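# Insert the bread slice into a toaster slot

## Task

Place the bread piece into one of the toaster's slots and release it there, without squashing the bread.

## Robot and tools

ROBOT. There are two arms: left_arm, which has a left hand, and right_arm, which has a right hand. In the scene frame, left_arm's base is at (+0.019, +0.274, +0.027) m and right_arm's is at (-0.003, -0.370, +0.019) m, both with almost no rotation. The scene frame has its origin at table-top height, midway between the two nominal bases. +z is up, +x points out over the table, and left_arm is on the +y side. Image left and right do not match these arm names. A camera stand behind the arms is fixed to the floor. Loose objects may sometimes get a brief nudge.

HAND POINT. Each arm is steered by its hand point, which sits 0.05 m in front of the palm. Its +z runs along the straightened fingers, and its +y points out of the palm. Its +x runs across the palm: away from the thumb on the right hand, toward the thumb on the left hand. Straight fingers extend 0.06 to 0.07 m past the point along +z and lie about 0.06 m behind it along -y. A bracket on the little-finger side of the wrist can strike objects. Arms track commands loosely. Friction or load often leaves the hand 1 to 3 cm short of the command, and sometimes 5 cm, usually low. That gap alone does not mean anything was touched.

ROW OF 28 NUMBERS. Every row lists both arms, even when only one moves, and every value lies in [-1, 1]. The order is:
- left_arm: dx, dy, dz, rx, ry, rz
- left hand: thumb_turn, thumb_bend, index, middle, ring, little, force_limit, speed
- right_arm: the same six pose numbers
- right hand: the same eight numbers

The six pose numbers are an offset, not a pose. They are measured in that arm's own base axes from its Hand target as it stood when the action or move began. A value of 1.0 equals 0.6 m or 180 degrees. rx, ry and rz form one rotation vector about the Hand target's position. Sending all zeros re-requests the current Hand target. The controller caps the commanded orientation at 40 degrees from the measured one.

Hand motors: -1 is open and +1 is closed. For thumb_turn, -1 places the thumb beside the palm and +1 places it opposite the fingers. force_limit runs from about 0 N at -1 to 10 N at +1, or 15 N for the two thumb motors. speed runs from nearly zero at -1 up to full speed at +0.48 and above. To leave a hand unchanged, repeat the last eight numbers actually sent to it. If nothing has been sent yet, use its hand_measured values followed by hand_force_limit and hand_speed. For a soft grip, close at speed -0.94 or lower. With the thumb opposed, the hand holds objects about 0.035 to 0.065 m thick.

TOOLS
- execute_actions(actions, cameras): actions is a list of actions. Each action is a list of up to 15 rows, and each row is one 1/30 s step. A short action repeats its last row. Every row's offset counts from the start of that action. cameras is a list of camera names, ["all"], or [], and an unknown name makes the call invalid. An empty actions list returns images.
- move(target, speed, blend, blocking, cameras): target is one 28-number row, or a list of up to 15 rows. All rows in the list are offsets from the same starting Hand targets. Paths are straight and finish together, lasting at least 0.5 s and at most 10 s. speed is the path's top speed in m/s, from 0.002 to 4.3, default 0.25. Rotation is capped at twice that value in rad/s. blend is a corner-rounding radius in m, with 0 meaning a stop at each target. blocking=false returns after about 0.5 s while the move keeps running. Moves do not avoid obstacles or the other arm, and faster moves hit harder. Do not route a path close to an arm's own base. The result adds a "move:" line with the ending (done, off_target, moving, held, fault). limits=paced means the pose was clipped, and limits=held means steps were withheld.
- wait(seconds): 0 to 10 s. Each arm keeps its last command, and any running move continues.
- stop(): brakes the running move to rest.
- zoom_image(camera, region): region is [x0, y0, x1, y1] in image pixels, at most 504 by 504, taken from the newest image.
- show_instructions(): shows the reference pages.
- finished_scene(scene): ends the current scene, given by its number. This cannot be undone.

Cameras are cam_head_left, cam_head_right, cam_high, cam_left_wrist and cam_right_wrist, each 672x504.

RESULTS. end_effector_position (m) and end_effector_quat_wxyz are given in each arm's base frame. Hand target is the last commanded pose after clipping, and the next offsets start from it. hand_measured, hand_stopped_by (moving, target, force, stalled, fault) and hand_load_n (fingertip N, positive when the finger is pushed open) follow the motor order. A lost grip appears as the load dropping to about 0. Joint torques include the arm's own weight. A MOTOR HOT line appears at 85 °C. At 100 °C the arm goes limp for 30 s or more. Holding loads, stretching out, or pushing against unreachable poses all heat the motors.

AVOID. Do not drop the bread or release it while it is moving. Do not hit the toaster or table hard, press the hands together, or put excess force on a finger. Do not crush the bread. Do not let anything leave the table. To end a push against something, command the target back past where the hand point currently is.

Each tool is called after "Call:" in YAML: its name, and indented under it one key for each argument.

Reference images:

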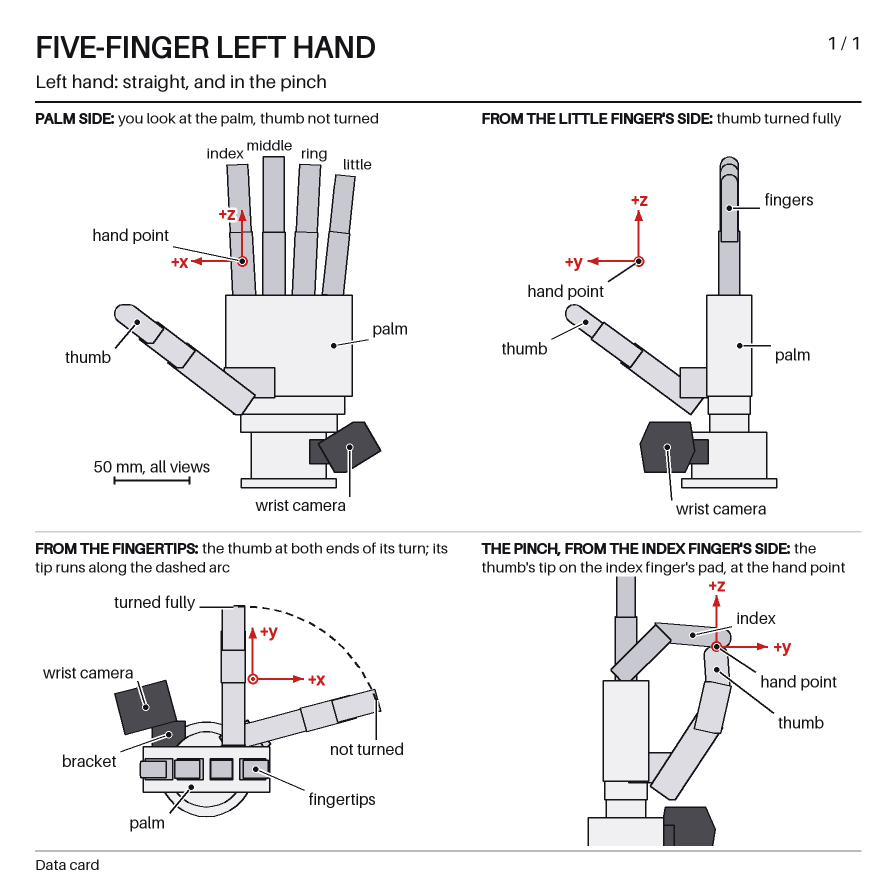

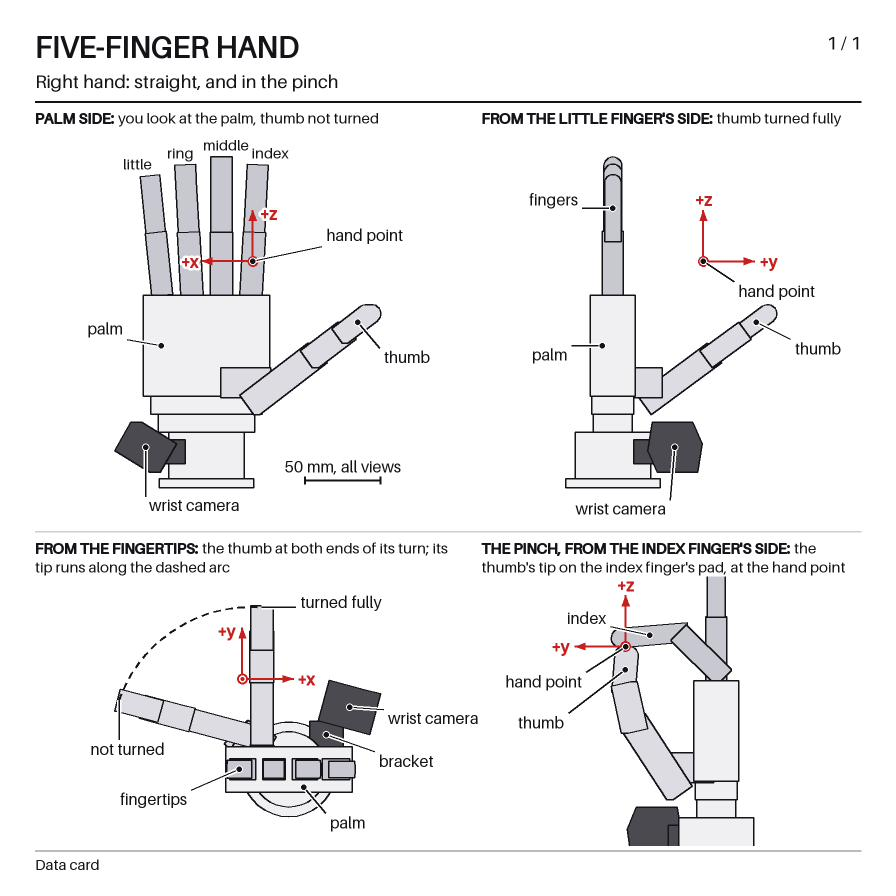

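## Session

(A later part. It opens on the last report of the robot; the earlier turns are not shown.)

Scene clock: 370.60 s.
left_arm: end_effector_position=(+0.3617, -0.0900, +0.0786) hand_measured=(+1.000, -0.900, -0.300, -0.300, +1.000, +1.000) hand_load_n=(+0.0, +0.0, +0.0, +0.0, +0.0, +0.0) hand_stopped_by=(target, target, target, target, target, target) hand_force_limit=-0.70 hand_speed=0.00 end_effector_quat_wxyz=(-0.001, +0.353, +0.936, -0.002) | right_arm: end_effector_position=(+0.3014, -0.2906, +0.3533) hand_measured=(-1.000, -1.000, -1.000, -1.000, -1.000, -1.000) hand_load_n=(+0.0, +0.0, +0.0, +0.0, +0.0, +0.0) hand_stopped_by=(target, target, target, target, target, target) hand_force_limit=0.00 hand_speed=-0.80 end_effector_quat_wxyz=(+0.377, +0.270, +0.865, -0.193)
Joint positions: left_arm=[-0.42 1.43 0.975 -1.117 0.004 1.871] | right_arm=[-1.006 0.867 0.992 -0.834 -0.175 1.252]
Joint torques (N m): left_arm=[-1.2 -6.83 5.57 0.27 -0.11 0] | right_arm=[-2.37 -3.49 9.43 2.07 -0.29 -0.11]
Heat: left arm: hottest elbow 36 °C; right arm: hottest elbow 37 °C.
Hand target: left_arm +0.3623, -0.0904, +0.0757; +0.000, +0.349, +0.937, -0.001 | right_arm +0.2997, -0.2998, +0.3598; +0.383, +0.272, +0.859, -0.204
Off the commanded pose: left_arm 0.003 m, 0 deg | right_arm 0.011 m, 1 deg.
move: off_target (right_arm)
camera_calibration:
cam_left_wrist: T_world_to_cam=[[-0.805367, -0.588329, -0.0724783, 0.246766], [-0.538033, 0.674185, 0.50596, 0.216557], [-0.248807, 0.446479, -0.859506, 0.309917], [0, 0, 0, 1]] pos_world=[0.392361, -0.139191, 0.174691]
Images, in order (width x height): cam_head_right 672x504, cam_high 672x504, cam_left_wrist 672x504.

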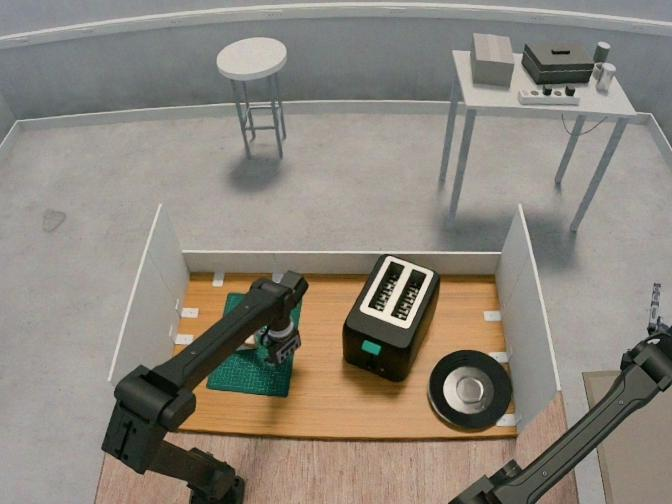

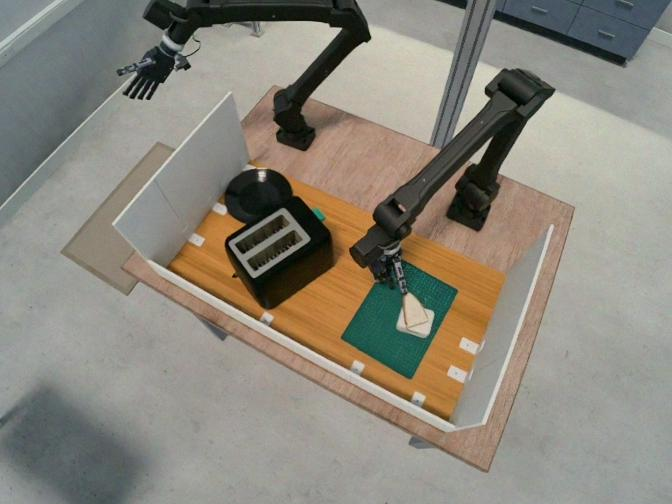

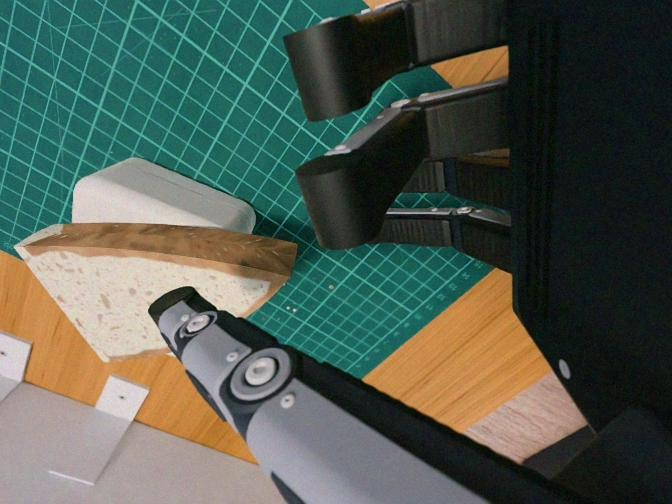

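Call:
move:
  target: [0.029,0.0848,0,0,0,0,1,-0.9,-0.3,-0.3,1,1,-0.7,0,0,0,0,0,0,0,-1,-1,-1,-1,-1,-1,0,-0.8]
  speed: 0.1
  cameras: ["cam_left_wrist","cam_high"]

Call:
zoom_image:
  camera: "cam_left_wrist"
  region: [150, 90, 402, 279]

Call:
zoom_image:
  camera: "cam_high"
  region: [370, 240, 470, 340]

Scene clock: 392.33 s.
left_arm: end_effector_position=(+0.3787, -0.0418, +0.0786) hand_measured=(+1.000, -0.900, -0.300, -0.300, +1.000, +1.000) hand_load_n=(+0.0, +0.0, +0.0, +0.0, +0.0, +0.0) hand_stopped_by=(target, target, target, target, target, target) hand_force_limit=-0.70 hand_speed=0.00 end_effector_quat_wxyz=(-0.001, +0.347, +0.938, -0.001) | right_arm: end_effector_position=(+0.3014, -0.2906, +0.3533) hand_measured=(-1.000, -1.000, -1.000, -1.000, -1.000, -1.000) hand_load_n=(-0.5, +0.0, -0.5, +0.0, +0.0, +0.0) hand_stopped_by=(target, target, target, target, target, target) hand_force_limit=0.00 hand_speed=-0.80 end_effector_quat_wxyz=(+0.377, +0.270, +0.865, -0.193)
Joint positions: left_arm=[-0.285 1.43 0.975 -1.117 0.003 1.993] | right_arm=[-1.006 0.867 0.992 -0.834 -0.175 1.252]
Joint torques (N m): left_arm=[-0.56 -7.47 5.48 0.16 -0.11 0.16] | right_arm=[-2.43 -3.37 9.42 2 -0.29 -0.1]
Heat: left arm: hottest elbow 34 °C; right arm: hottest elbow 37 °C.
Hand target: left_arm +0.3797, -0.0395, +0.0757; +0.000, +0.349, +0.937, -0.001 | right_arm +0.2997, -0.2998, +0.3598; +0.383, +0.272, +0.859, -0.204
Off the commanded pose: left_arm 0.004 m, 0 deg | right_arm 0.011 m, 1 deg.
move: off_target (right_arm)
camera_calibration:
cam_left_wrist: T_world_to_cam=[[-0.797627, -0.598699, -0.0731497, 0.285519], [-0.547025, 0.666976, 0.505872, 0.196306], [-0.254076, 0.443512, -0.859501, 0.294486], [0, 0, 0, 1]] pos_world=[0.409944, -0.0905998, 0.174691]
Images, in order (width x height): cam_high 672x504, cam_left_wrist 672x504.

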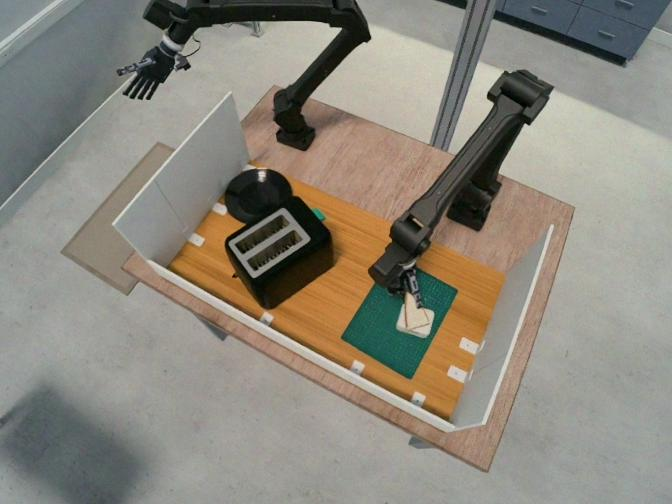

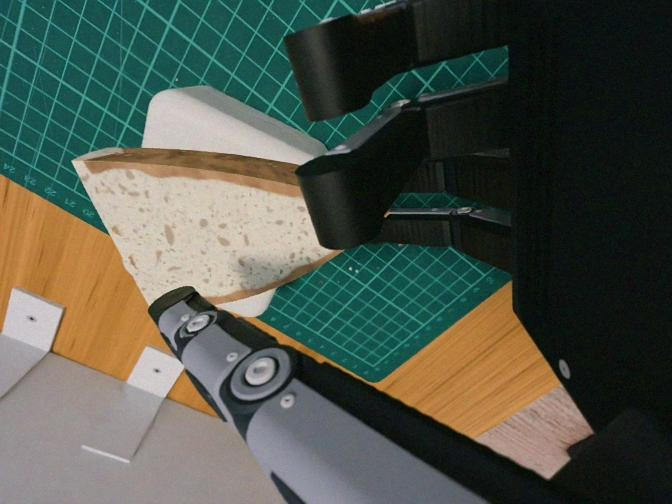

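Scaled by 2.000 from the camera's 672x504 image, which has a finer 960x720 frame.

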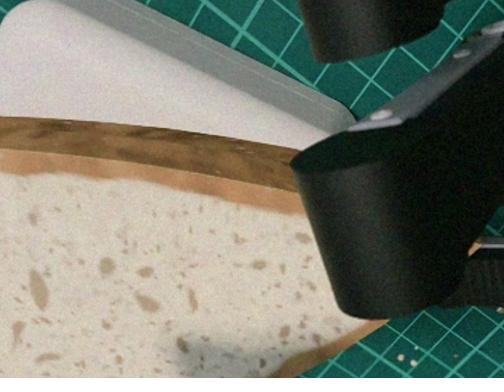

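Scaled by 5.040 from the camera's 672x504 image, which has a finer 960x720 frame.

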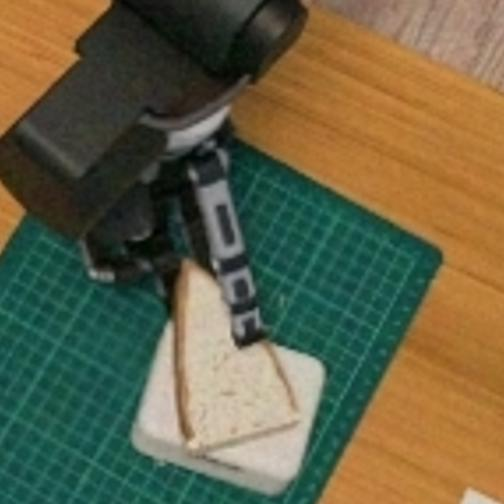

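Call:
move:
  target:
    - [-0.03,-0.0833,0,0,0,0,1,-0.9,-0.3,-0.3,1,1,-0.7,0,0,0,0,0,0,0,-1,-1,-1,-1,-1,-1,0,-0.8]
    - [-0.03,-0.0833,0.05,0,0,0,1,-0.9,-0.3,-0.3,1,1,-0.7,0,0,0,0,0,0,0,-1,-1,-1,-1,-1,-1,0,-0.8]
    - [-0.03,-0.0833,-0.012,0,0,0,1,-0.9,-0.3,-0.3,1,1,-0.7,0,0,0,0,0,0,0,-1,-1,-1,-1,-1,-1,0,-0.8]
  speed: 0.1
  cameras: ["cam_left_wrist","cam_high"]

Call:
zoom_image:
  camera: "cam_left_wrist"
  region: [100, 120, 352, 309]

Call:
zoom_image:
  camera: "cam_high"
  region: [370, 240, 470, 340]

Scene clock: 417.20 s.
left_arm: end_effector_position=(+0.3622, -0.0875, +0.0723) hand_measured=(+1.000, -0.900, -0.300, -0.300, +1.000, +1.000) hand_load_n=(+0.0, +0.0, +0.0, +0.0, +0.0, +0.0) hand_stopped_by=(target, target, target, target, target, target) hand_force_limit=-0.70 hand_speed=0.00 end_effector_quat_wxyz=(+0.000, +0.352, +0.936, -0.002) | right_arm: end_effector_position=(+0.3014, -0.2906, +0.3533) hand_measured=(-1.000, -1.000, -1.000, -1.000, -1.000, -1.000) hand_load_n=(+0.0, +0.0, +0.0, +0.0, +0.0, +0.0) hand_stopped_by=(target, target, target, target, target, target) hand_force_limit=0.00 hand_speed=-0.80 end_effector_quat_wxyz=(+0.377, +0.270, +0.865, -0.193)
Joint positions: left_arm=[-0.414 1.436 0.962 -1.097 0.003 1.877] | right_arm=[-1.006 0.867 0.992 -0.834 -0.175 1.252]
Joint torques (N m): left_arm=[-1.9 -7.06 5.52 0.09 -0.1 -0.03] | right_arm=[-2.37 -3.37 9.42 2.03 -0.3 -0.1]
Heat: left arm: hottest elbow 33 °C; right arm: hottest elbow 37 °C.
Hand target: left_arm +0.3617, -0.0895, +0.0685; +0.000, +0.350, +0.937, -0.001 | right_arm +0.2997, -0.2998, +0.3598; +0.383, +0.272, +0.859, -0.204
Off the commanded pose: left_arm 0.004 m, 0 deg | right_arm 0.011 m, 1 deg.
move: off_target (right_arm)
camera_calibration:
cam_left_wrist: T_world_to_cam=[[-0.804768, -0.588963, -0.0739639, 0.248087], [-0.539674, 0.674082, 0.504347, 0.219109], [-0.247184, 0.445799, -0.860328, 0.302845], [0, 0, 0, 1]] pos_world=[0.392758, -0.136591, 0.168389]
Images, in order (width x height): cam_high 672x504, cam_left_wrist 672x504.

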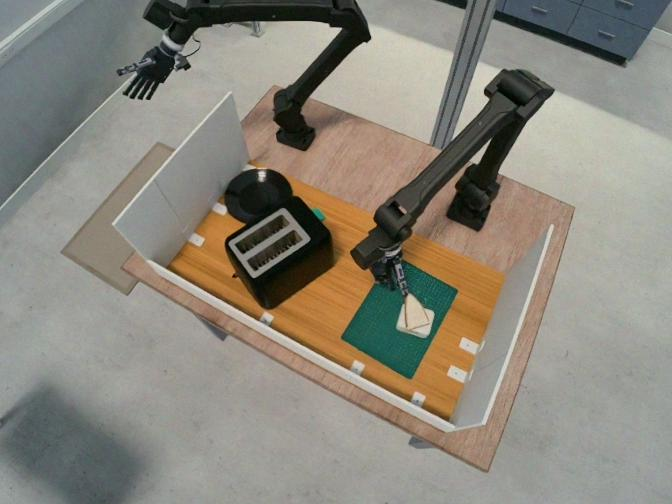

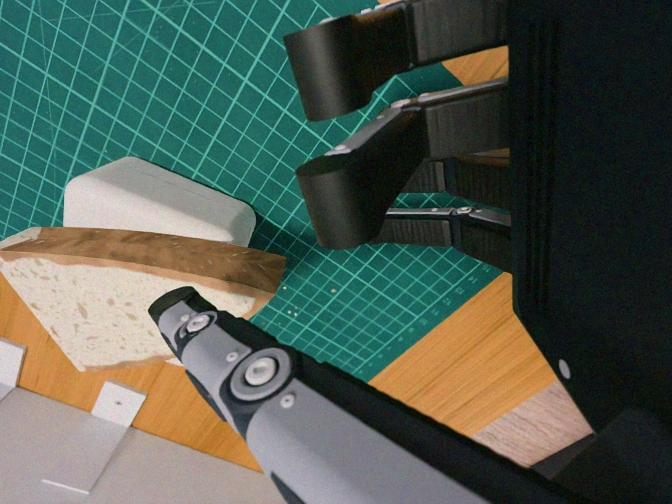

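Scaled by 2.000 from the camera's 672x504 image, which has a finer 960x720 frame.

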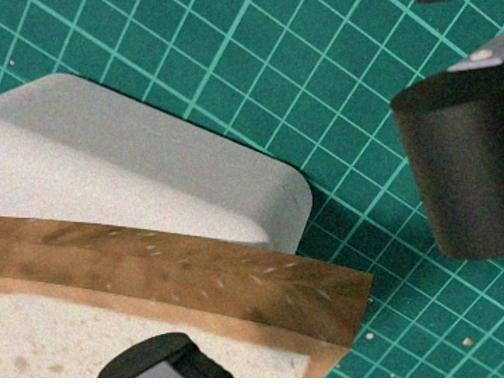

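Scaled by 5.040 from the camera's 672x504 image, which has a finer 960x720 frame.

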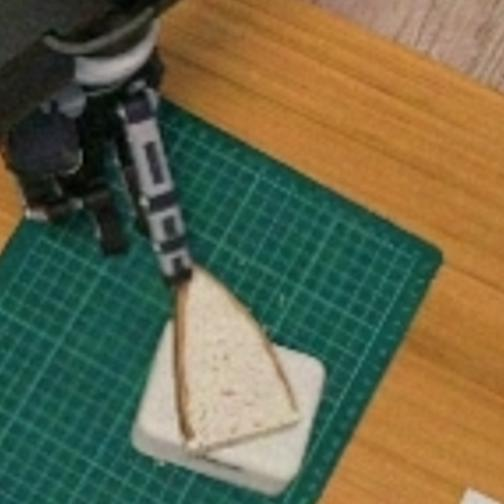

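Call:
move:
  target:
    - [-0.0052,0.0123,0.0525,0,0,0,1,-0.9,-0.3,-0.3,1,1,-0.7,0,0,0,0,0,0,0,-1,-1,-1,-1,-1,-1,0,-0.8]
    - [-0.0052,0.0123,-0.0072,0,0,0,1,-0.9,-0.3,-0.3,1,1,-0.7,0,0,0,0,0,0,0,-1,-1,-1,-1,-1,-1,0,-0.8]
    - [0.0256,0.1028,-0.0072,0,0,0,1,-0.9,-0.3,-0.3,1,1,-0.7,0,0,0,0,0,0,0,-1,-1,-1,-1,-1,-1,0,-0.8]
  speed: 0.08
  cameras: ["cam_left_wrist","cam_high"]

Call:
zoom_image:
  camera: "cam_left_wrist"
  region: [100, 90, 352, 279]

Call:
zoom_image:
  camera: "cam_high"
  region: [370, 240, 470, 340]

Scene clock: 455.83 s.
left_arm: end_effector_position=(+0.3754, -0.0299, +0.0676) hand_measured=(+1.000, -0.900, -0.300, -0.300, +1.000, +1.000) hand_load_n=(+0.0, -0.5, +0.0, +0.0, +0.0, +0.0) hand_stopped_by=(target, target, target, target, target, target) hand_force_limit=-0.70 hand_speed=0.00 end_effector_quat_wxyz=(+0.000, +0.347, +0.938, -0.002) | right_arm: end_effector_position=(+0.3014, -0.2906, +0.3533) hand_measured=(-1.000, -1.000, -1.000, -1.000, -1.000, -1.000) hand_load_n=(+0.0, +0.0, +0.0, +0.0, +0.0, +0.0) hand_stopped_by=(target, target, target, target, target, target) hand_force_limit=0.00 hand_speed=-0.80 end_effector_quat_wxyz=(+0.377, +0.270, +0.865, -0.193)
Joint positions: left_arm=[-0.257 1.427 0.94 -1.084 0.003 2.021] | right_arm=[-1.006 0.867 0.992 -0.834 -0.175 1.252]
Joint torques (N m): left_arm=[-0.73 -6.83 5.49 0.16 -0.12 0.16] | right_arm=[-2.37 -3.49 9.36 2.06 -0.31 -0.1]
Heat: left arm: hottest elbow 33 °C; right arm: hottest elbow 37 °C.
Hand target: left_arm +0.3771, -0.0279, +0.0642; +0.000, +0.349, +0.937, -0.001 | right_arm +0.2997, -0.2998, +0.3598; +0.383, +0.272, +0.859, -0.204
Off the commanded pose: left_arm 0.004 m, 0 deg | right_arm 0.011 m, 1 deg.
move: off_target (right_arm)
camera_calibration:
cam_left_wrist: T_world_to_cam=[[-0.797505, -0.598785, -0.0737759, 0.28918], [-0.547751, 0.667367, 0.504569, 0.192562], [-0.252893, 0.442807, -0.860213, 0.278554], [0, 0, 0, 1]] pos_world=[0.406543, -0.0786992, 0.16379]
Images, in order (width x height): cam_high 672x504, cam_left_wrist 672x504.

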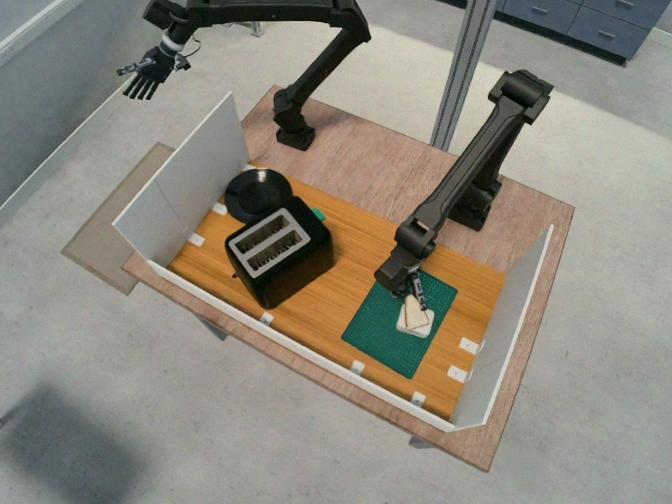

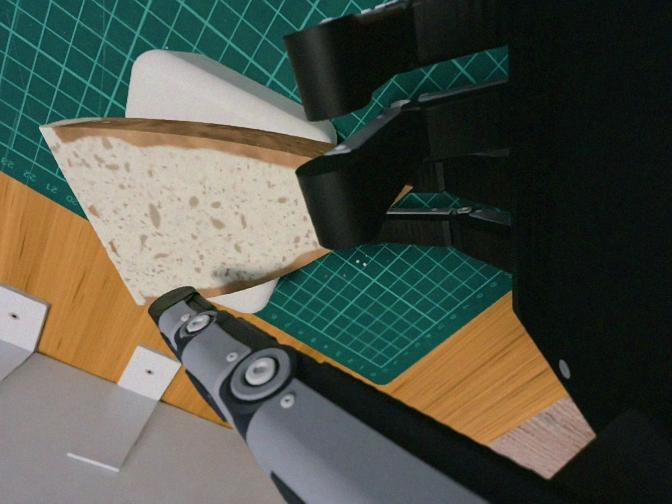

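Scaled by 2.000 from the camera's 672x504 image, which has a finer 960x720 frame.

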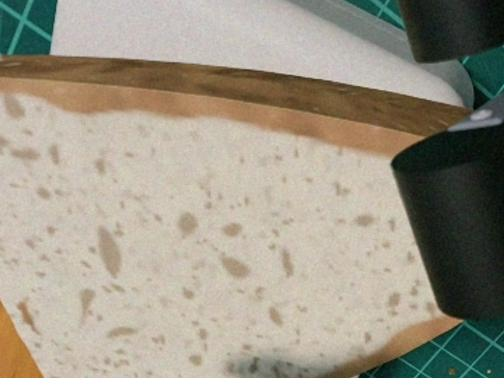

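Scaled by 5.040 from the camera's 672x504 image, which has a finer 960x720 frame.

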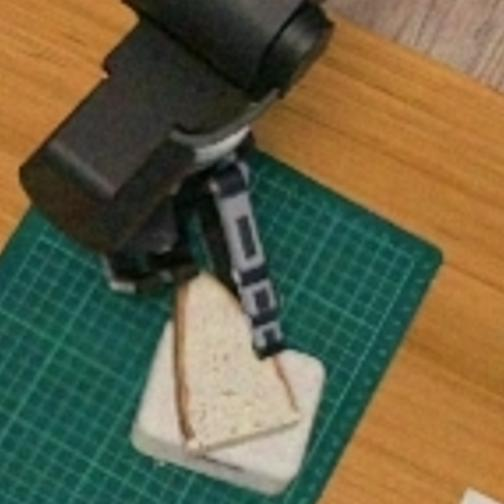

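Call:
zoom_image:
  camera: "cam_left_wrist"
  region: [300, 130, 460, 250]

Call:
execute_actions:
  actions:
    - [[0,0,0,0,0,0,1,-0.35,-0.3,-0.3,1,1,-0.7,-0.5,0,0,0,0,0,0,-1,-1,-1,-1,-1,-1,0,-0.8]]
  cameras: ["cam_left_wrist"]

Scaled by 3.150 from the camera's 672x504 image, which has a finer 960x720 frame.

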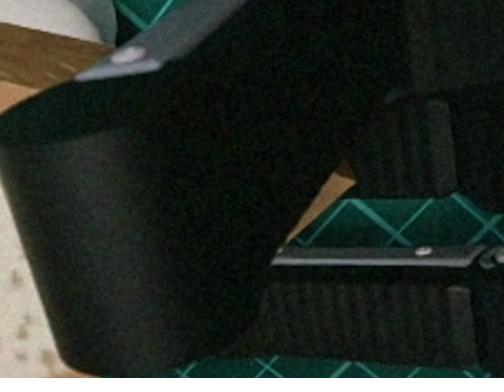

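Scene clock: 466.13 s.
left_arm: end_effector_position=(+0.3754, -0.0298, +0.0676) hand_measured=(+1.000, -0.350, -0.300, -0.300, +1.000, +1.000) hand_load_n=(+0.0, +0.5, +0.0, +0.0, +0.0, +0.0) hand_stopped_by=(target, target, target, target, target, target) hand_force_limit=-0.70 hand_speed=-0.50 end_effector_quat_wxyz=(+0.000, +0.347, +0.938, -0.001) | right_arm: end_effector_position=(+0.3014, -0.2906, +0.3533) hand_measured=(-1.000, -1.000, -1.000, -1.000, -1.000, -1.000) hand_load_n=(+0.0, +0.0, +0.0, +0.0, -0.5, +0.0) hand_stopped_by=(target, target, target, target, target, target) hand_force_limit=0.00 hand_speed=-0.80 end_effector_quat_wxyz=(+0.377, +0.270, +0.865, -0.193)
Joint positions: left_arm=[-0.257 1.427 0.94 -1.084 0.002 2.022] | right_arm=[-1.006 0.867 0.992 -0.834 -0.175 1.252]
Joint torques (N m): left_arm=[-1.08 -6.77 5.45 0.23 -0.08 0.15] | right_arm=[-2.37 -3.49 9.46 2.06 -0.31 -0.1]
Heat: left arm: hottest elbow 33 °C; right arm: hottest elbow 37 °C.
Hand target: left_arm +0.3771, -0.0279, +0.0643; +0.000, +0.349, +0.937, -0.001 | right_arm +0.2997, -0.2998, +0.3598; +0.383, +0.272, +0.859, -0.204
Off the commanded pose: left_arm 0.004 m, 0 deg | right_arm 0.011 m, 1 deg.
Step readings (end_effector_position of left_arm | right_arm):
0: (+0.3754, -0.0299, +0.0676) | (+0.3014, -0.2906, +0.3533)
1: (+0.3754, -0.0299, +0.0676) | (+0.3014, -0.2906, +0.3533)
2: (+0.3754, -0.0299, +0.0676) | (+0.3014, -0.2906, +0.3533)
4: (+0.3754, -0.0299, +0.0676) | (+0.3014, -0.2906, +0.3533)
8: (+0.3754, -0.0299, +0.0676) | (+0.3014, -0.2906, +0.3533)
15: (+0.3754, -0.0299, +0.0676) | (+0.3014, -0.2906, +0.3533)
camera_calibration:
cam_left_wrist: T_world_to_cam=[[-0.797955, -0.598113, -0.0743548, 0.289511], [-0.547338, 0.667447, 0.504912, 0.192345], [-0.252367, 0.443594, -0.859962, 0.278362], [0, 0, 0, 1]] pos_world=[0.406543, -0.0786992, 0.16379]
Images, in order (width x height): cam_left_wrist 672x504.

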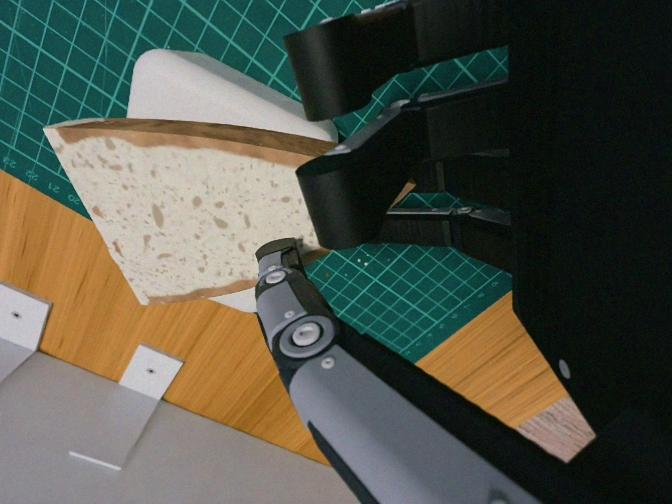

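Call:
execute_actions:
  actions:
    - [[0,0,0,0,0,0,1,-0.14,-0.3,-0.3,1,1,-0.7,-0.6,0,0,0,0,0,0,-1,-1,-1,-1,-1,-1,0,-0.8]]
  cameras: ["cam_left_wrist","cam_high"]

Call:
zoom_image:
  camera: "cam_high"
  region: [370, 240, 470, 340]

Scene clock: 473.77 s.
left_arm: end_effector_position=(+0.3758, -0.0279, +0.0681) hand_measured=(+1.000, -0.142, -0.300, -0.300, +1.000, +1.000) hand_load_n=(+1.0, +2.0, +0.0, +0.0, +0.0, +0.0) hand_stopped_by=(target, target, target, target, target, target) hand_force_limit=-0.70 hand_speed=-0.60 end_effector_quat_wxyz=(+0.000, +0.346, +0.938, +0.002) | right_arm: end_effector_position=(+0.3014, -0.2906, +0.3533) hand_measured=(-1.000, -1.000, -1.000, -1.000, -1.000, -1.000) hand_load_n=(+0.0, +0.0, +0.0, +0.0, +0.0, +0.0) hand_stopped_by=(target, target, target, target, target, target) hand_force_limit=0.00 hand_speed=-0.80 end_effector_quat_wxyz=(+0.377, +0.270, +0.865, -0.193)
Joint positions: left_arm=[-0.255 1.427 0.94 -1.084 -0.004 2.022] | right_arm=[-1.006 0.867 0.992 -0.834 -0.175 1.252]
Joint torques (N m): left_arm=[-0.91 -6.83 5.48 0.2 0.14 0.13] | right_arm=[-2.37 -3.37 9.43 2.06 -0.3 -0.1]
Heat: left arm: hottest elbow 33 °C; right arm: hottest elbow 37 °C.
Hand target: left_arm +0.3771, -0.0279, +0.0643; +0.000, +0.349, +0.937, -0.001 | right_arm +0.2997, -0.2998, +0.3598; +0.383, +0.272, +0.859, -0.204
Off the commanded pose: left_arm 0.004 m, 1 deg | right_arm 0.011 m, 1 deg.
Step readings (end_effector_position of left_arm | right_arm):
0: (+0.3754, -0.0298, +0.0676) | (+0.3014, -0.2906, +0.3533)
1: (+0.3754, -0.0298, +0.0676) | (+0.3014, -0.2906, +0.3533)
2: (+0.3754, -0.0298, +0.0676) | (+0.3014, -0.2906, +0.3533)
4: (+0.3755, -0.0296, +0.0677) | (+0.3014, -0.2906, +0.3533)
8: (+0.3756, -0.0289, +0.0679) | (+0.3014, -0.2906, +0.3533)
15: (+0.3758, -0.0279, +0.0681) | (+0.3014, -0.2906, +0.3533)
camera_calibration:
cam_left_wrist: T_world_to_cam=[[-0.796692, -0.599136, -0.0794872, 0.290845], [-0.549455, 0.663209, 0.508186, 0.191469], [-0.251755, 0.448542, -0.857572, 0.277738], [0, 0, 0, 1]] pos_world=[0.40684, -0.0773055, 0.163997]
Images, in order (width x height): cam_high 672x504, cam_left_wrist 672x504.

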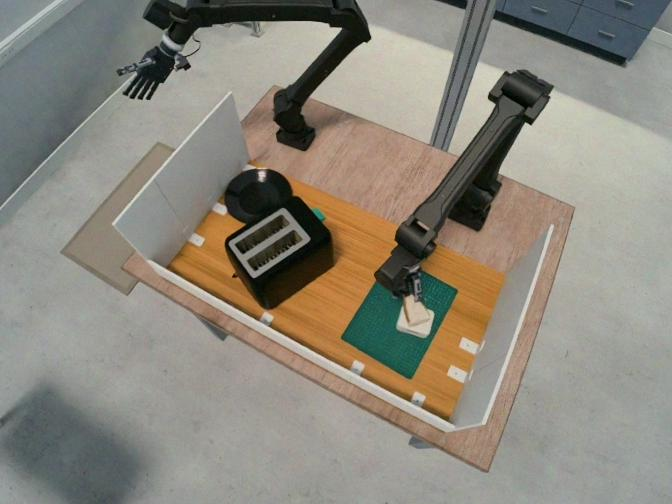

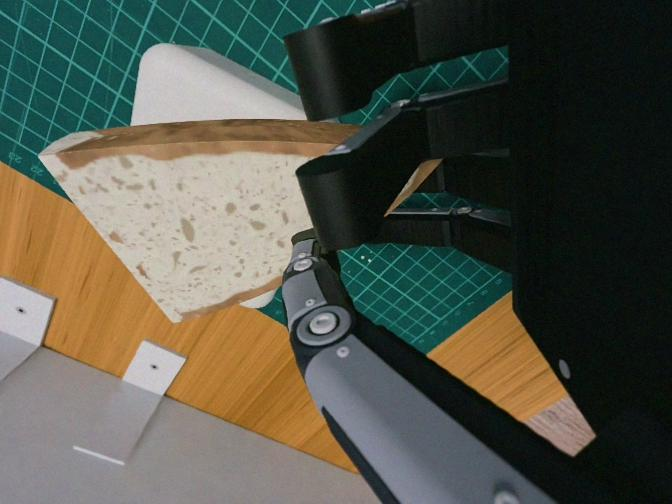

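Scaled by 5.040 from the camera's 672x504 image, which has a finer 960x720 frame.

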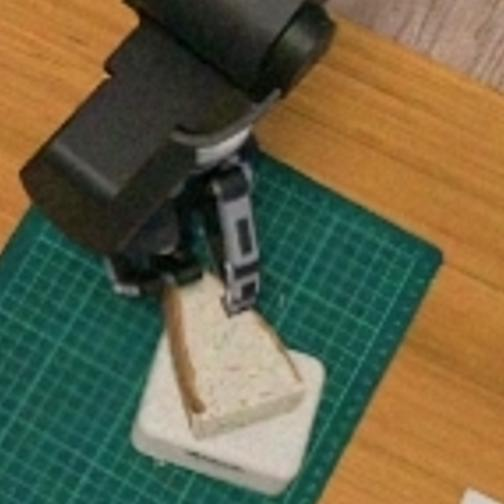

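Call:
execute_actions:
  actions:
    - [[0,0,0,0,0,0,1,-0.22,-0.3,-0.3,1,1,-0.7,-0.6,0,0,0,0,0,0,-1,-1,-1,-1,-1,-1,0,-0.8]]
  cameras: ["cam_left_wrist"]

Scene clock: 479.73 s.
left_arm: end_effector_position=(+0.3757, -0.0282, +0.0680) hand_measured=(+1.000, -0.220, -0.300, -0.300, +1.000, +1.000) hand_load_n=(+0.5, +0.5, +0.0, +0.0, +0.0, +0.0) hand_stopped_by=(target, target, target, target, target, target) hand_force_limit=-0.70 hand_speed=-0.60 end_effector_quat_wxyz=(+0.000, +0.346, +0.938, +0.001) | right_arm: end_effector_position=(+0.3014, -0.2906, +0.3533) hand_measured=(-1.000, -1.000, -1.000, -1.000, -1.000, -1.000) hand_load_n=(+0.0, -0.5, +0.0, +0.0, +0.0, +0.0) hand_stopped_by=(target, target, target, target, target, target) hand_force_limit=0.00 hand_speed=-0.80 end_effector_quat_wxyz=(+0.377, +0.270, +0.865, -0.193)
Joint positions: left_arm=[-0.255 1.427 0.94 -1.084 -0.002 2.022] | right_arm=[-1.006 0.867 0.992 -0.834 -0.175 1.252]
Joint torques (N m): left_arm=[-0.91 -6.59 5.53 0.21 0.08 0.15] | right_arm=[-2.37 -3.31 9.47 2.03 -0.29 -0.1]
Heat: left arm: hottest elbow 33 °C; right arm: hottest elbow 37 °C.
Hand target: left_arm +0.3771, -0.0279, +0.0642; +0.000, +0.349, +0.937, -0.001 | right_arm +0.2997, -0.2998, +0.3598; +0.383, +0.272, +0.859, -0.204
Off the commanded pose: left_arm 0.004 m, 0 deg | right_arm 0.011 m, 1 deg.
Step readings (end_effector_position of left_arm | right_arm):
0: (+0.3758, -0.0279, +0.0681) | (+0.3014, -0.2906, +0.3533)
1: (+0.3758, -0.0279, +0.0681) | (+0.3014, -0.2906, +0.3533)
2: (+0.3758, -0.0279, +0.0681) | (+0.3014, -0.2906, +0.3533)
4: (+0.3758, -0.0279, +0.0681) | (+0.3014, -0.2906, +0.3533)
8: (+0.3757, -0.0282, +0.0680) | (+0.3014, -0.2906, +0.3533)
15: (+0.3757, -0.0282, +0.0680) | (+0.3014, -0.2906, +0.3533)
camera_calibration:
cam_left_wrist: T_world_to_cam=[[-0.796727, -0.599292, -0.0779437, 0.290527], [-0.549186, 0.664138, 0.507263, 0.1917], [-0.252233, 0.446955, -0.85826, 0.277879], [0, 0, 0, 1]] pos_world=[0.40684, -0.077404, 0.163895]
Images, in order (width x height): cam_left_wrist 672x504.

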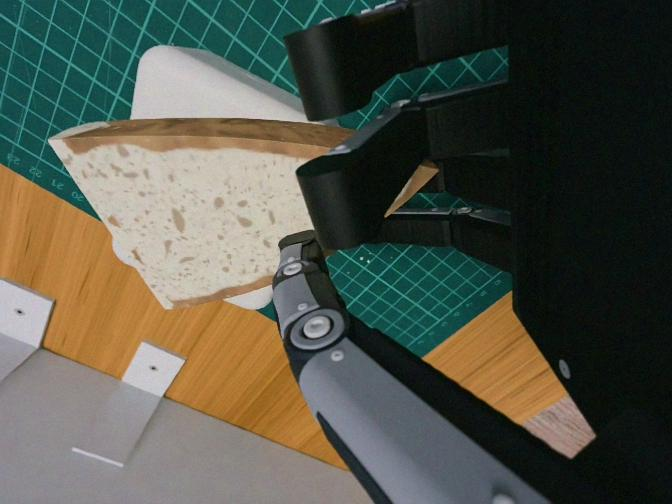

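Call:
execute_actions:
  actions:
    - [[0,0,0,0,0,0,1,-0.22,0.2,0.2,1,1,-0.55,-0.85,0,0,0,0,0,0,-1,-1,-1,-1,-1,-1,0,-0.8]]
  cameras: ["cam_left_wrist"]

Call:
wait:
  seconds: 1.5
  cameras: ["cam_left_wrist","cam_high"]

Call:
zoom_image:
  camera: "cam_high"
  region: [370, 240, 470, 340]

Scene clock: 487.63 s.
left_arm: end_effector_position=(+0.3756, -0.0286, +0.0678) hand_measured=(+1.000, -0.220, +0.200, -0.136, +1.000, +1.000) hand_load_n=(+0.5, +3.0, +0.0, +2.0, +0.0, +0.0) hand_stopped_by=(target, target, target, force, target, target) hand_force_limit=-0.55 hand_speed=-0.85 end_effector_quat_wxyz=(+0.000, +0.346, +0.938, +0.000) | right_arm: end_effector_position=(+0.3014, -0.2906, +0.3533) hand_measured=(-1.000, -1.000, -1.000, -1.000, -1.000, -1.000) hand_load_n=(+0.0, +0.0, +0.0, +0.0, +0.0, +0.0) hand_stopped_by=(target, target, target, target, target, target) hand_force_limit=0.00 hand_speed=-0.80 end_effector_quat_wxyz=(+0.377, +0.270, +0.865, -0.193)
Joint positions: left_arm=[-0.255 1.427 0.94 -1.084 0 2.022] | right_arm=[-1.006 0.867 0.992 -0.834 -0.175 1.252]
Joint torques (N m): left_arm=[-0.79 -6.71 5.52 0.25 -0.02 0.17] | right_arm=[-2.43 -3.43 9.4 2.03 -0.29 -0.11]
Heat: left arm: hottest elbow 33 °C; right arm: hottest elbow 37 °C.
Hand target: left_arm +0.3771, -0.0279, +0.0642; +0.000, +0.349, +0.937, -0.001 | right_arm +0.2997, -0.2998, +0.3598; +0.383, +0.272, +0.859, -0.204
Off the commanded pose: left_arm 0.004 m, 0 deg | right_arm 0.011 m, 1 deg.
Step readings (end_effector_position of left_arm | right_arm):
0: (+0.3757, -0.0282, +0.0680) | (+0.3014, -0.2906, +0.3533)
1: (+0.3757, -0.0282, +0.0680) | (+0.3014, -0.2906, +0.3533)
2: (+0.3757, -0.0282, +0.0680) | (+0.3014, -0.2906, +0.3533)
4: (+0.3757, -0.0282, +0.0680) | (+0.3014, -0.2906, +0.3533)
8: (+0.3757, -0.0284, +0.0679) | (+0.3014, -0.2906, +0.3533)
15: (+0.3756, -0.0286, +0.0678) | (+0.3014, -0.2906, +0.3533)
camera_calibration:
cam_left_wrist: T_world_to_cam=[[-0.796745, -0.599499, -0.0761488, 0.289959], [-0.548932, 0.665258, 0.506069, 0.192074], [-0.252729, 0.445008, -0.859125, 0.278092], [0, 0, 0, 1]] pos_world=[0.40674, -0.0777023, 0.163793]
Images, in order (width x height): cam_left_wrist 672x504.

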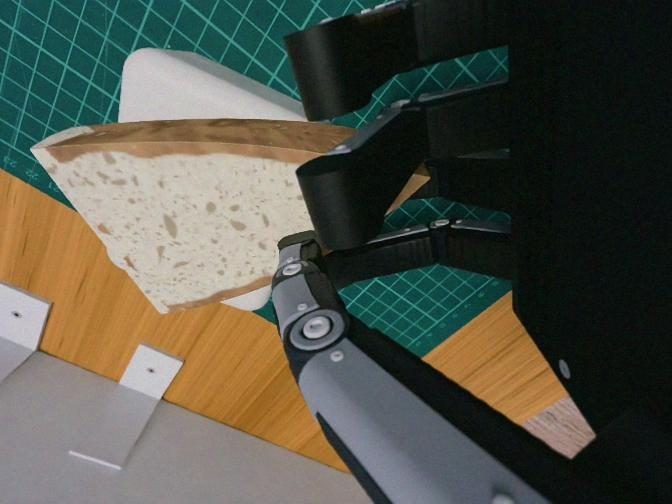

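Scene clock: 489.13 s.
left_arm: end_effector_position=(+0.3756, -0.0286, +0.0678) hand_measured=(+1.000, -0.220, +0.200, -0.136, +1.000, +1.000) hand_load_n=(+0.5, +3.0, +0.0, +2.0, +0.0, +0.0) hand_stopped_by=(target, target, target, force, target, target) hand_force_limit=-0.55 hand_speed=-0.85 end_effector_quat_wxyz=(+0.000, +0.346, +0.938, +0.000) | right_arm: end_effector_position=(+0.3014, -0.2906, +0.3533) hand_measured=(-1.000, -1.000, -1.000, -1.000, -1.000, -1.000) hand_load_n=(+0.0, +0.0, +0.0, +0.0, +0.0, +0.0) hand_stopped_by=(target, target, target, target, target, target) hand_force_limit=0.00 hand_speed=-0.80 end_effector_quat_wxyz=(+0.377, +0.270, +0.865, -0.193)
Joint positions: left_arm=[-0.255 1.427 0.94 -1.084 0 2.022] | right_arm=[-1.006 0.867 0.992 -0.834 -0.175 1.252]
Joint torques (N m): left_arm=[-0.97 -7 5.41 0.18 0.01 0.13] | right_arm=[-2.43 -3.43 9.4 2.03 -0.3 -0.1]
Heat: left arm: hottest elbow 33 °C; right arm: hottest elbow 37 °C.
Hand target: left_arm +0.3771, -0.0279, +0.0642; +0.000, +0.349, +0.937, -0.001 | right_arm +0.2997, -0.2998, +0.3598; +0.383, +0.272, +0.859, -0.204
Off the commanded pose: left_arm 0.004 m, 0 deg | right_arm 0.011 m, 1 deg.
wait: 1.50 s; at rest by 0.17 s
camera_calibration:
cam_left_wrist: T_world_to_cam=[[-0.796745, -0.599499, -0.0761488, 0.289959], [-0.548932, 0.665258, 0.506069, 0.192074], [-0.252729, 0.445008, -0.859125, 0.278092], [0, 0, 0, 1]] pos_world=[0.40674, -0.0777023, 0.163793]
Images, in order (width x height): cam_high 672x504, cam_left_wrist 672x504.

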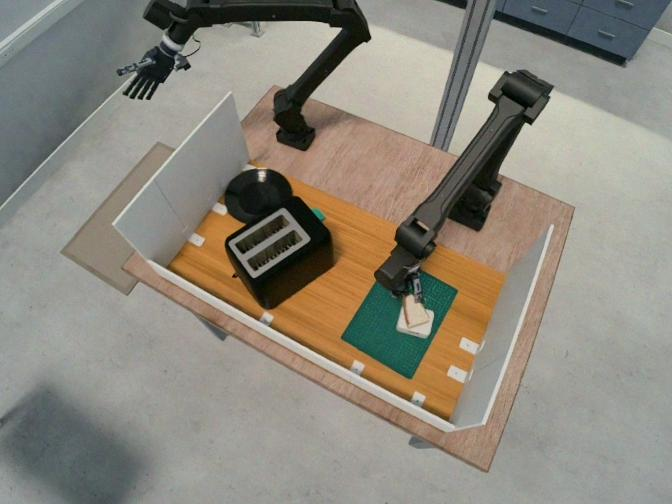

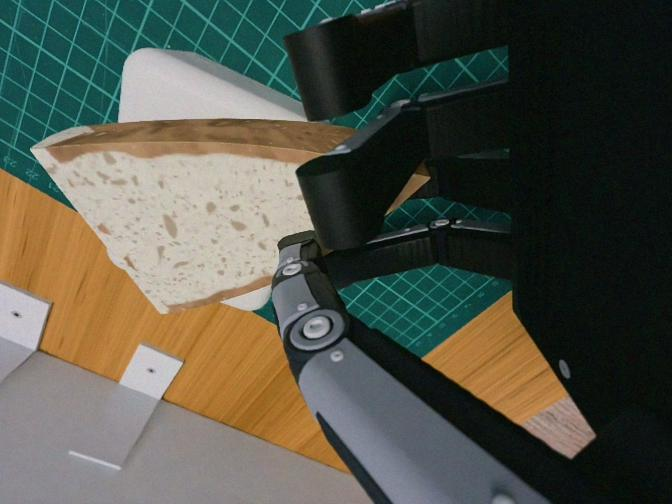

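Scaled by 5.040 from the camera's 672x504 image, which has a finer 960x720 frame.

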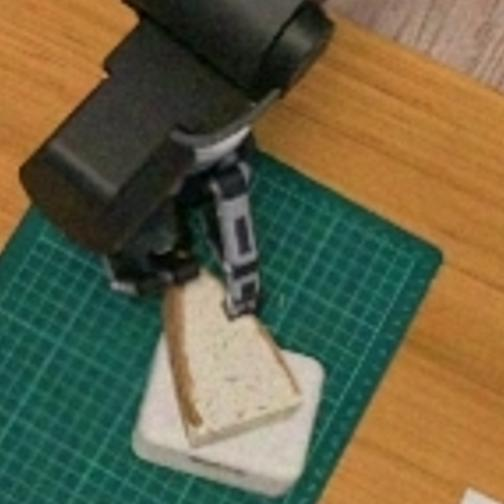

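Call:
execute_actions:
  actions:
    - [[0,0,0,0,0,0,1,-0.22,-0.3,-0.3,1,1,-0.55,-0.5,0,0,0,0,0,0,-1,-1,-1,-1,-1,-1,0,-0.8]]
    - [[0,0,0,0,0,0,1,-0.4,-0.3,-0.3,1,1,-0.55,-0.5,0,0,0,0,0,0,-1,-1,-1,-1,-1,-1,0,-0.8]]

Call:
move:
  target: [-0.0047,-0.0212,0,0,0,0,1,-0.4,-0.3,-0.3,1,1,-0.55,-0.5,0,0,0,0,0,0,-1,-1,-1,-1,-1,-1,0,-0.8]
  speed: 0.08
  cameras: ["cam_left_wrist"]

Scene clock: 503.50 s.
left_arm: end_effector_position=(+0.3759, -0.0287, +0.0678) hand_measured=(+1.000, -0.400, -0.300, -0.300, +1.000, +1.000) hand_load_n=(+0.0, +0.0, +0.0, +0.0, +0.0, +0.0) hand_stopped_by=(target, target, target, target, target, target) hand_force_limit=-0.55 hand_speed=-0.50 end_effector_quat_wxyz=(+0.000, +0.346, +0.938, +0.000) | right_arm: end_effector_position=(+0.3014, -0.2906, +0.3533) hand_measured=(-1.000, -1.000, -1.000, -1.000, -1.000, -1.000) hand_load_n=(+0.0, +0.0, +0.0, +0.0, +0.0, +0.0) hand_stopped_by=(target, target, target, target, target, target) hand_force_limit=0.00 hand_speed=-0.80 end_effector_quat_wxyz=(+0.377, +0.270, +0.865, -0.193)
Joint positions: left_arm=[-0.255 1.427 0.94 -1.083 0 2.023] | right_arm=[-1.006 0.867 0.992 -0.834 -0.175 1.252]
Joint torques (N m): left_arm=[-1.03 -6.83 5.42 0.13 0.01 0.14] | right_arm=[-2.37 -3.43 9.42 2.09 -0.31 -0.1]
Heat: left arm: hottest elbow 33 °C; right arm: hottest elbow 37 °C.
Hand target: left_arm +0.3771, -0.0279, +0.0643; +0.000, +0.349, +0.937, -0.001 | right_arm +0.2997, -0.2998, +0.3598; +0.383, +0.272, +0.859, -0.204
Off the commanded pose: left_arm 0.004 m, 0 deg | right_arm 0.011 m, 1 deg.
Step readings (end_effector_position of left_arm | right_arm):
0: (+0.3756, -0.0286, +0.0678) | (+0.3014, -0.2906, +0.3533)
1: (+0.3756, -0.0286, +0.0678) | (+0.3014, -0.2906, +0.3533)
2: (+0.3756, -0.0286, +0.0678) | (+0.3014, -0.2906, +0.3533)
4: (+0.3757, -0.0286, +0.0678) | (+0.3014, -0.2906, +0.3533)
8: (+0.3758, -0.0286, +0.0678) | (+0.3014, -0.2906, +0.3533)
15: (+0.3759, -0.0286, +0.0678) | (+0.3014, -0.2906, +0.3533)
16: (+0.3759, -0.0286, +0.0678) | (+0.3014, -0.2906, +0.3533)
17: (+0.3759, -0.0286, +0.0678) | (+0.3014, -0.2906, +0.3533)
19: (+0.3759, -0.0286, +0.0678) | (+0.3014, -0.2906, +0.3533)
23: (+0.3759, -0.0287, +0.0678) | (+0.3014, -0.2906, +0.3533)
30: (+0.3759, -0.0287, +0.0678) | (+0.3014, -0.2906, +0.3533)

Scene clock: 504.50 s.
left_arm: end_effector_position=(+0.3743, -0.0377, +0.0678) hand_measured=(+1.000, -0.400, -0.300, -0.300, +1.000, +1.000) hand_load_n=(+0.0, +0.0, +0.0, +0.0, +0.0, +0.0) hand_stopped_by=(target, target, target, target, target, target) hand_force_limit=-0.55 hand_speed=-0.50 end_effector_quat_wxyz=(+0.000, +0.352, +0.936, +0.000) | right_arm: end_effector_position=(+0.3014, -0.2906, +0.3533) hand_measured=(-1.000, -1.000, -1.000, -1.000, -1.000, -1.000) hand_load_n=(+0.0, +0.0, +0.0, +0.0, +0.0, +0.0) hand_stopped_by=(target, target, target, target, target, target) hand_force_limit=0.00 hand_speed=-0.80 end_effector_quat_wxyz=(+0.377, +0.270, +0.865, -0.193)
Joint positions: left_arm=[-0.28 1.427 0.94 -1.083 0 2.011] | right_arm=[-1.006 0.867 0.992 -0.834 -0.175 1.252]
Joint torques (N m): left_arm=[-2.02 -6.95 5.56 0.2 -0.01 -0.03] | right_arm=[-2.37 -3.43 9.43 2.07 -0.3 -0.11]
Heat: left arm: hottest elbow 33 °C; right arm: hottest elbow 37 °C.
Hand target: left_arm +0.3743, -0.0405, +0.0643; +0.000, +0.349, +0.937, -0.001 | right_arm +0.2997, -0.2998, +0.3598; +0.383, +0.272, +0.859, -0.204
Off the commanded pose: left_arm 0.005 m, 0 deg | right_arm 0.011 m, 1 deg.
move: off_target (right_arm)
camera_calibration:
cam_left_wrist: T_world_to_cam=[[-0.804654, -0.588774, -0.0766613, 0.286895], [-0.540337, 0.672629, 0.505576, 0.194373], [-0.246105, 0.448237, -0.85937, 0.279471], [0, 0, 0, 1]] pos_world=[0.404657, -0.0870934, 0.163892]
Images, in order (width x height): cam_left_wrist 672x504.

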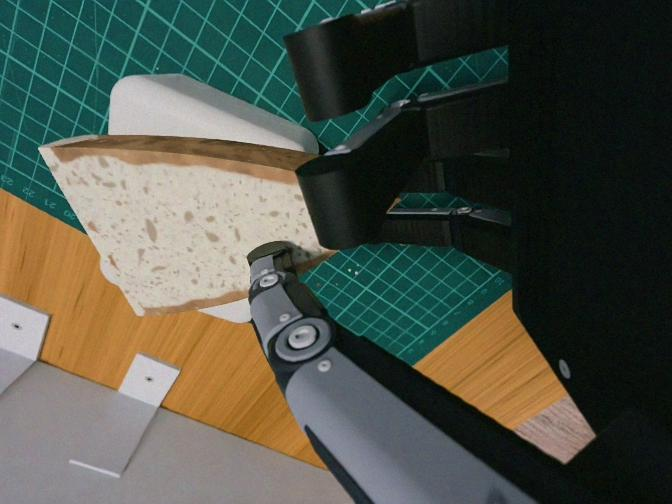

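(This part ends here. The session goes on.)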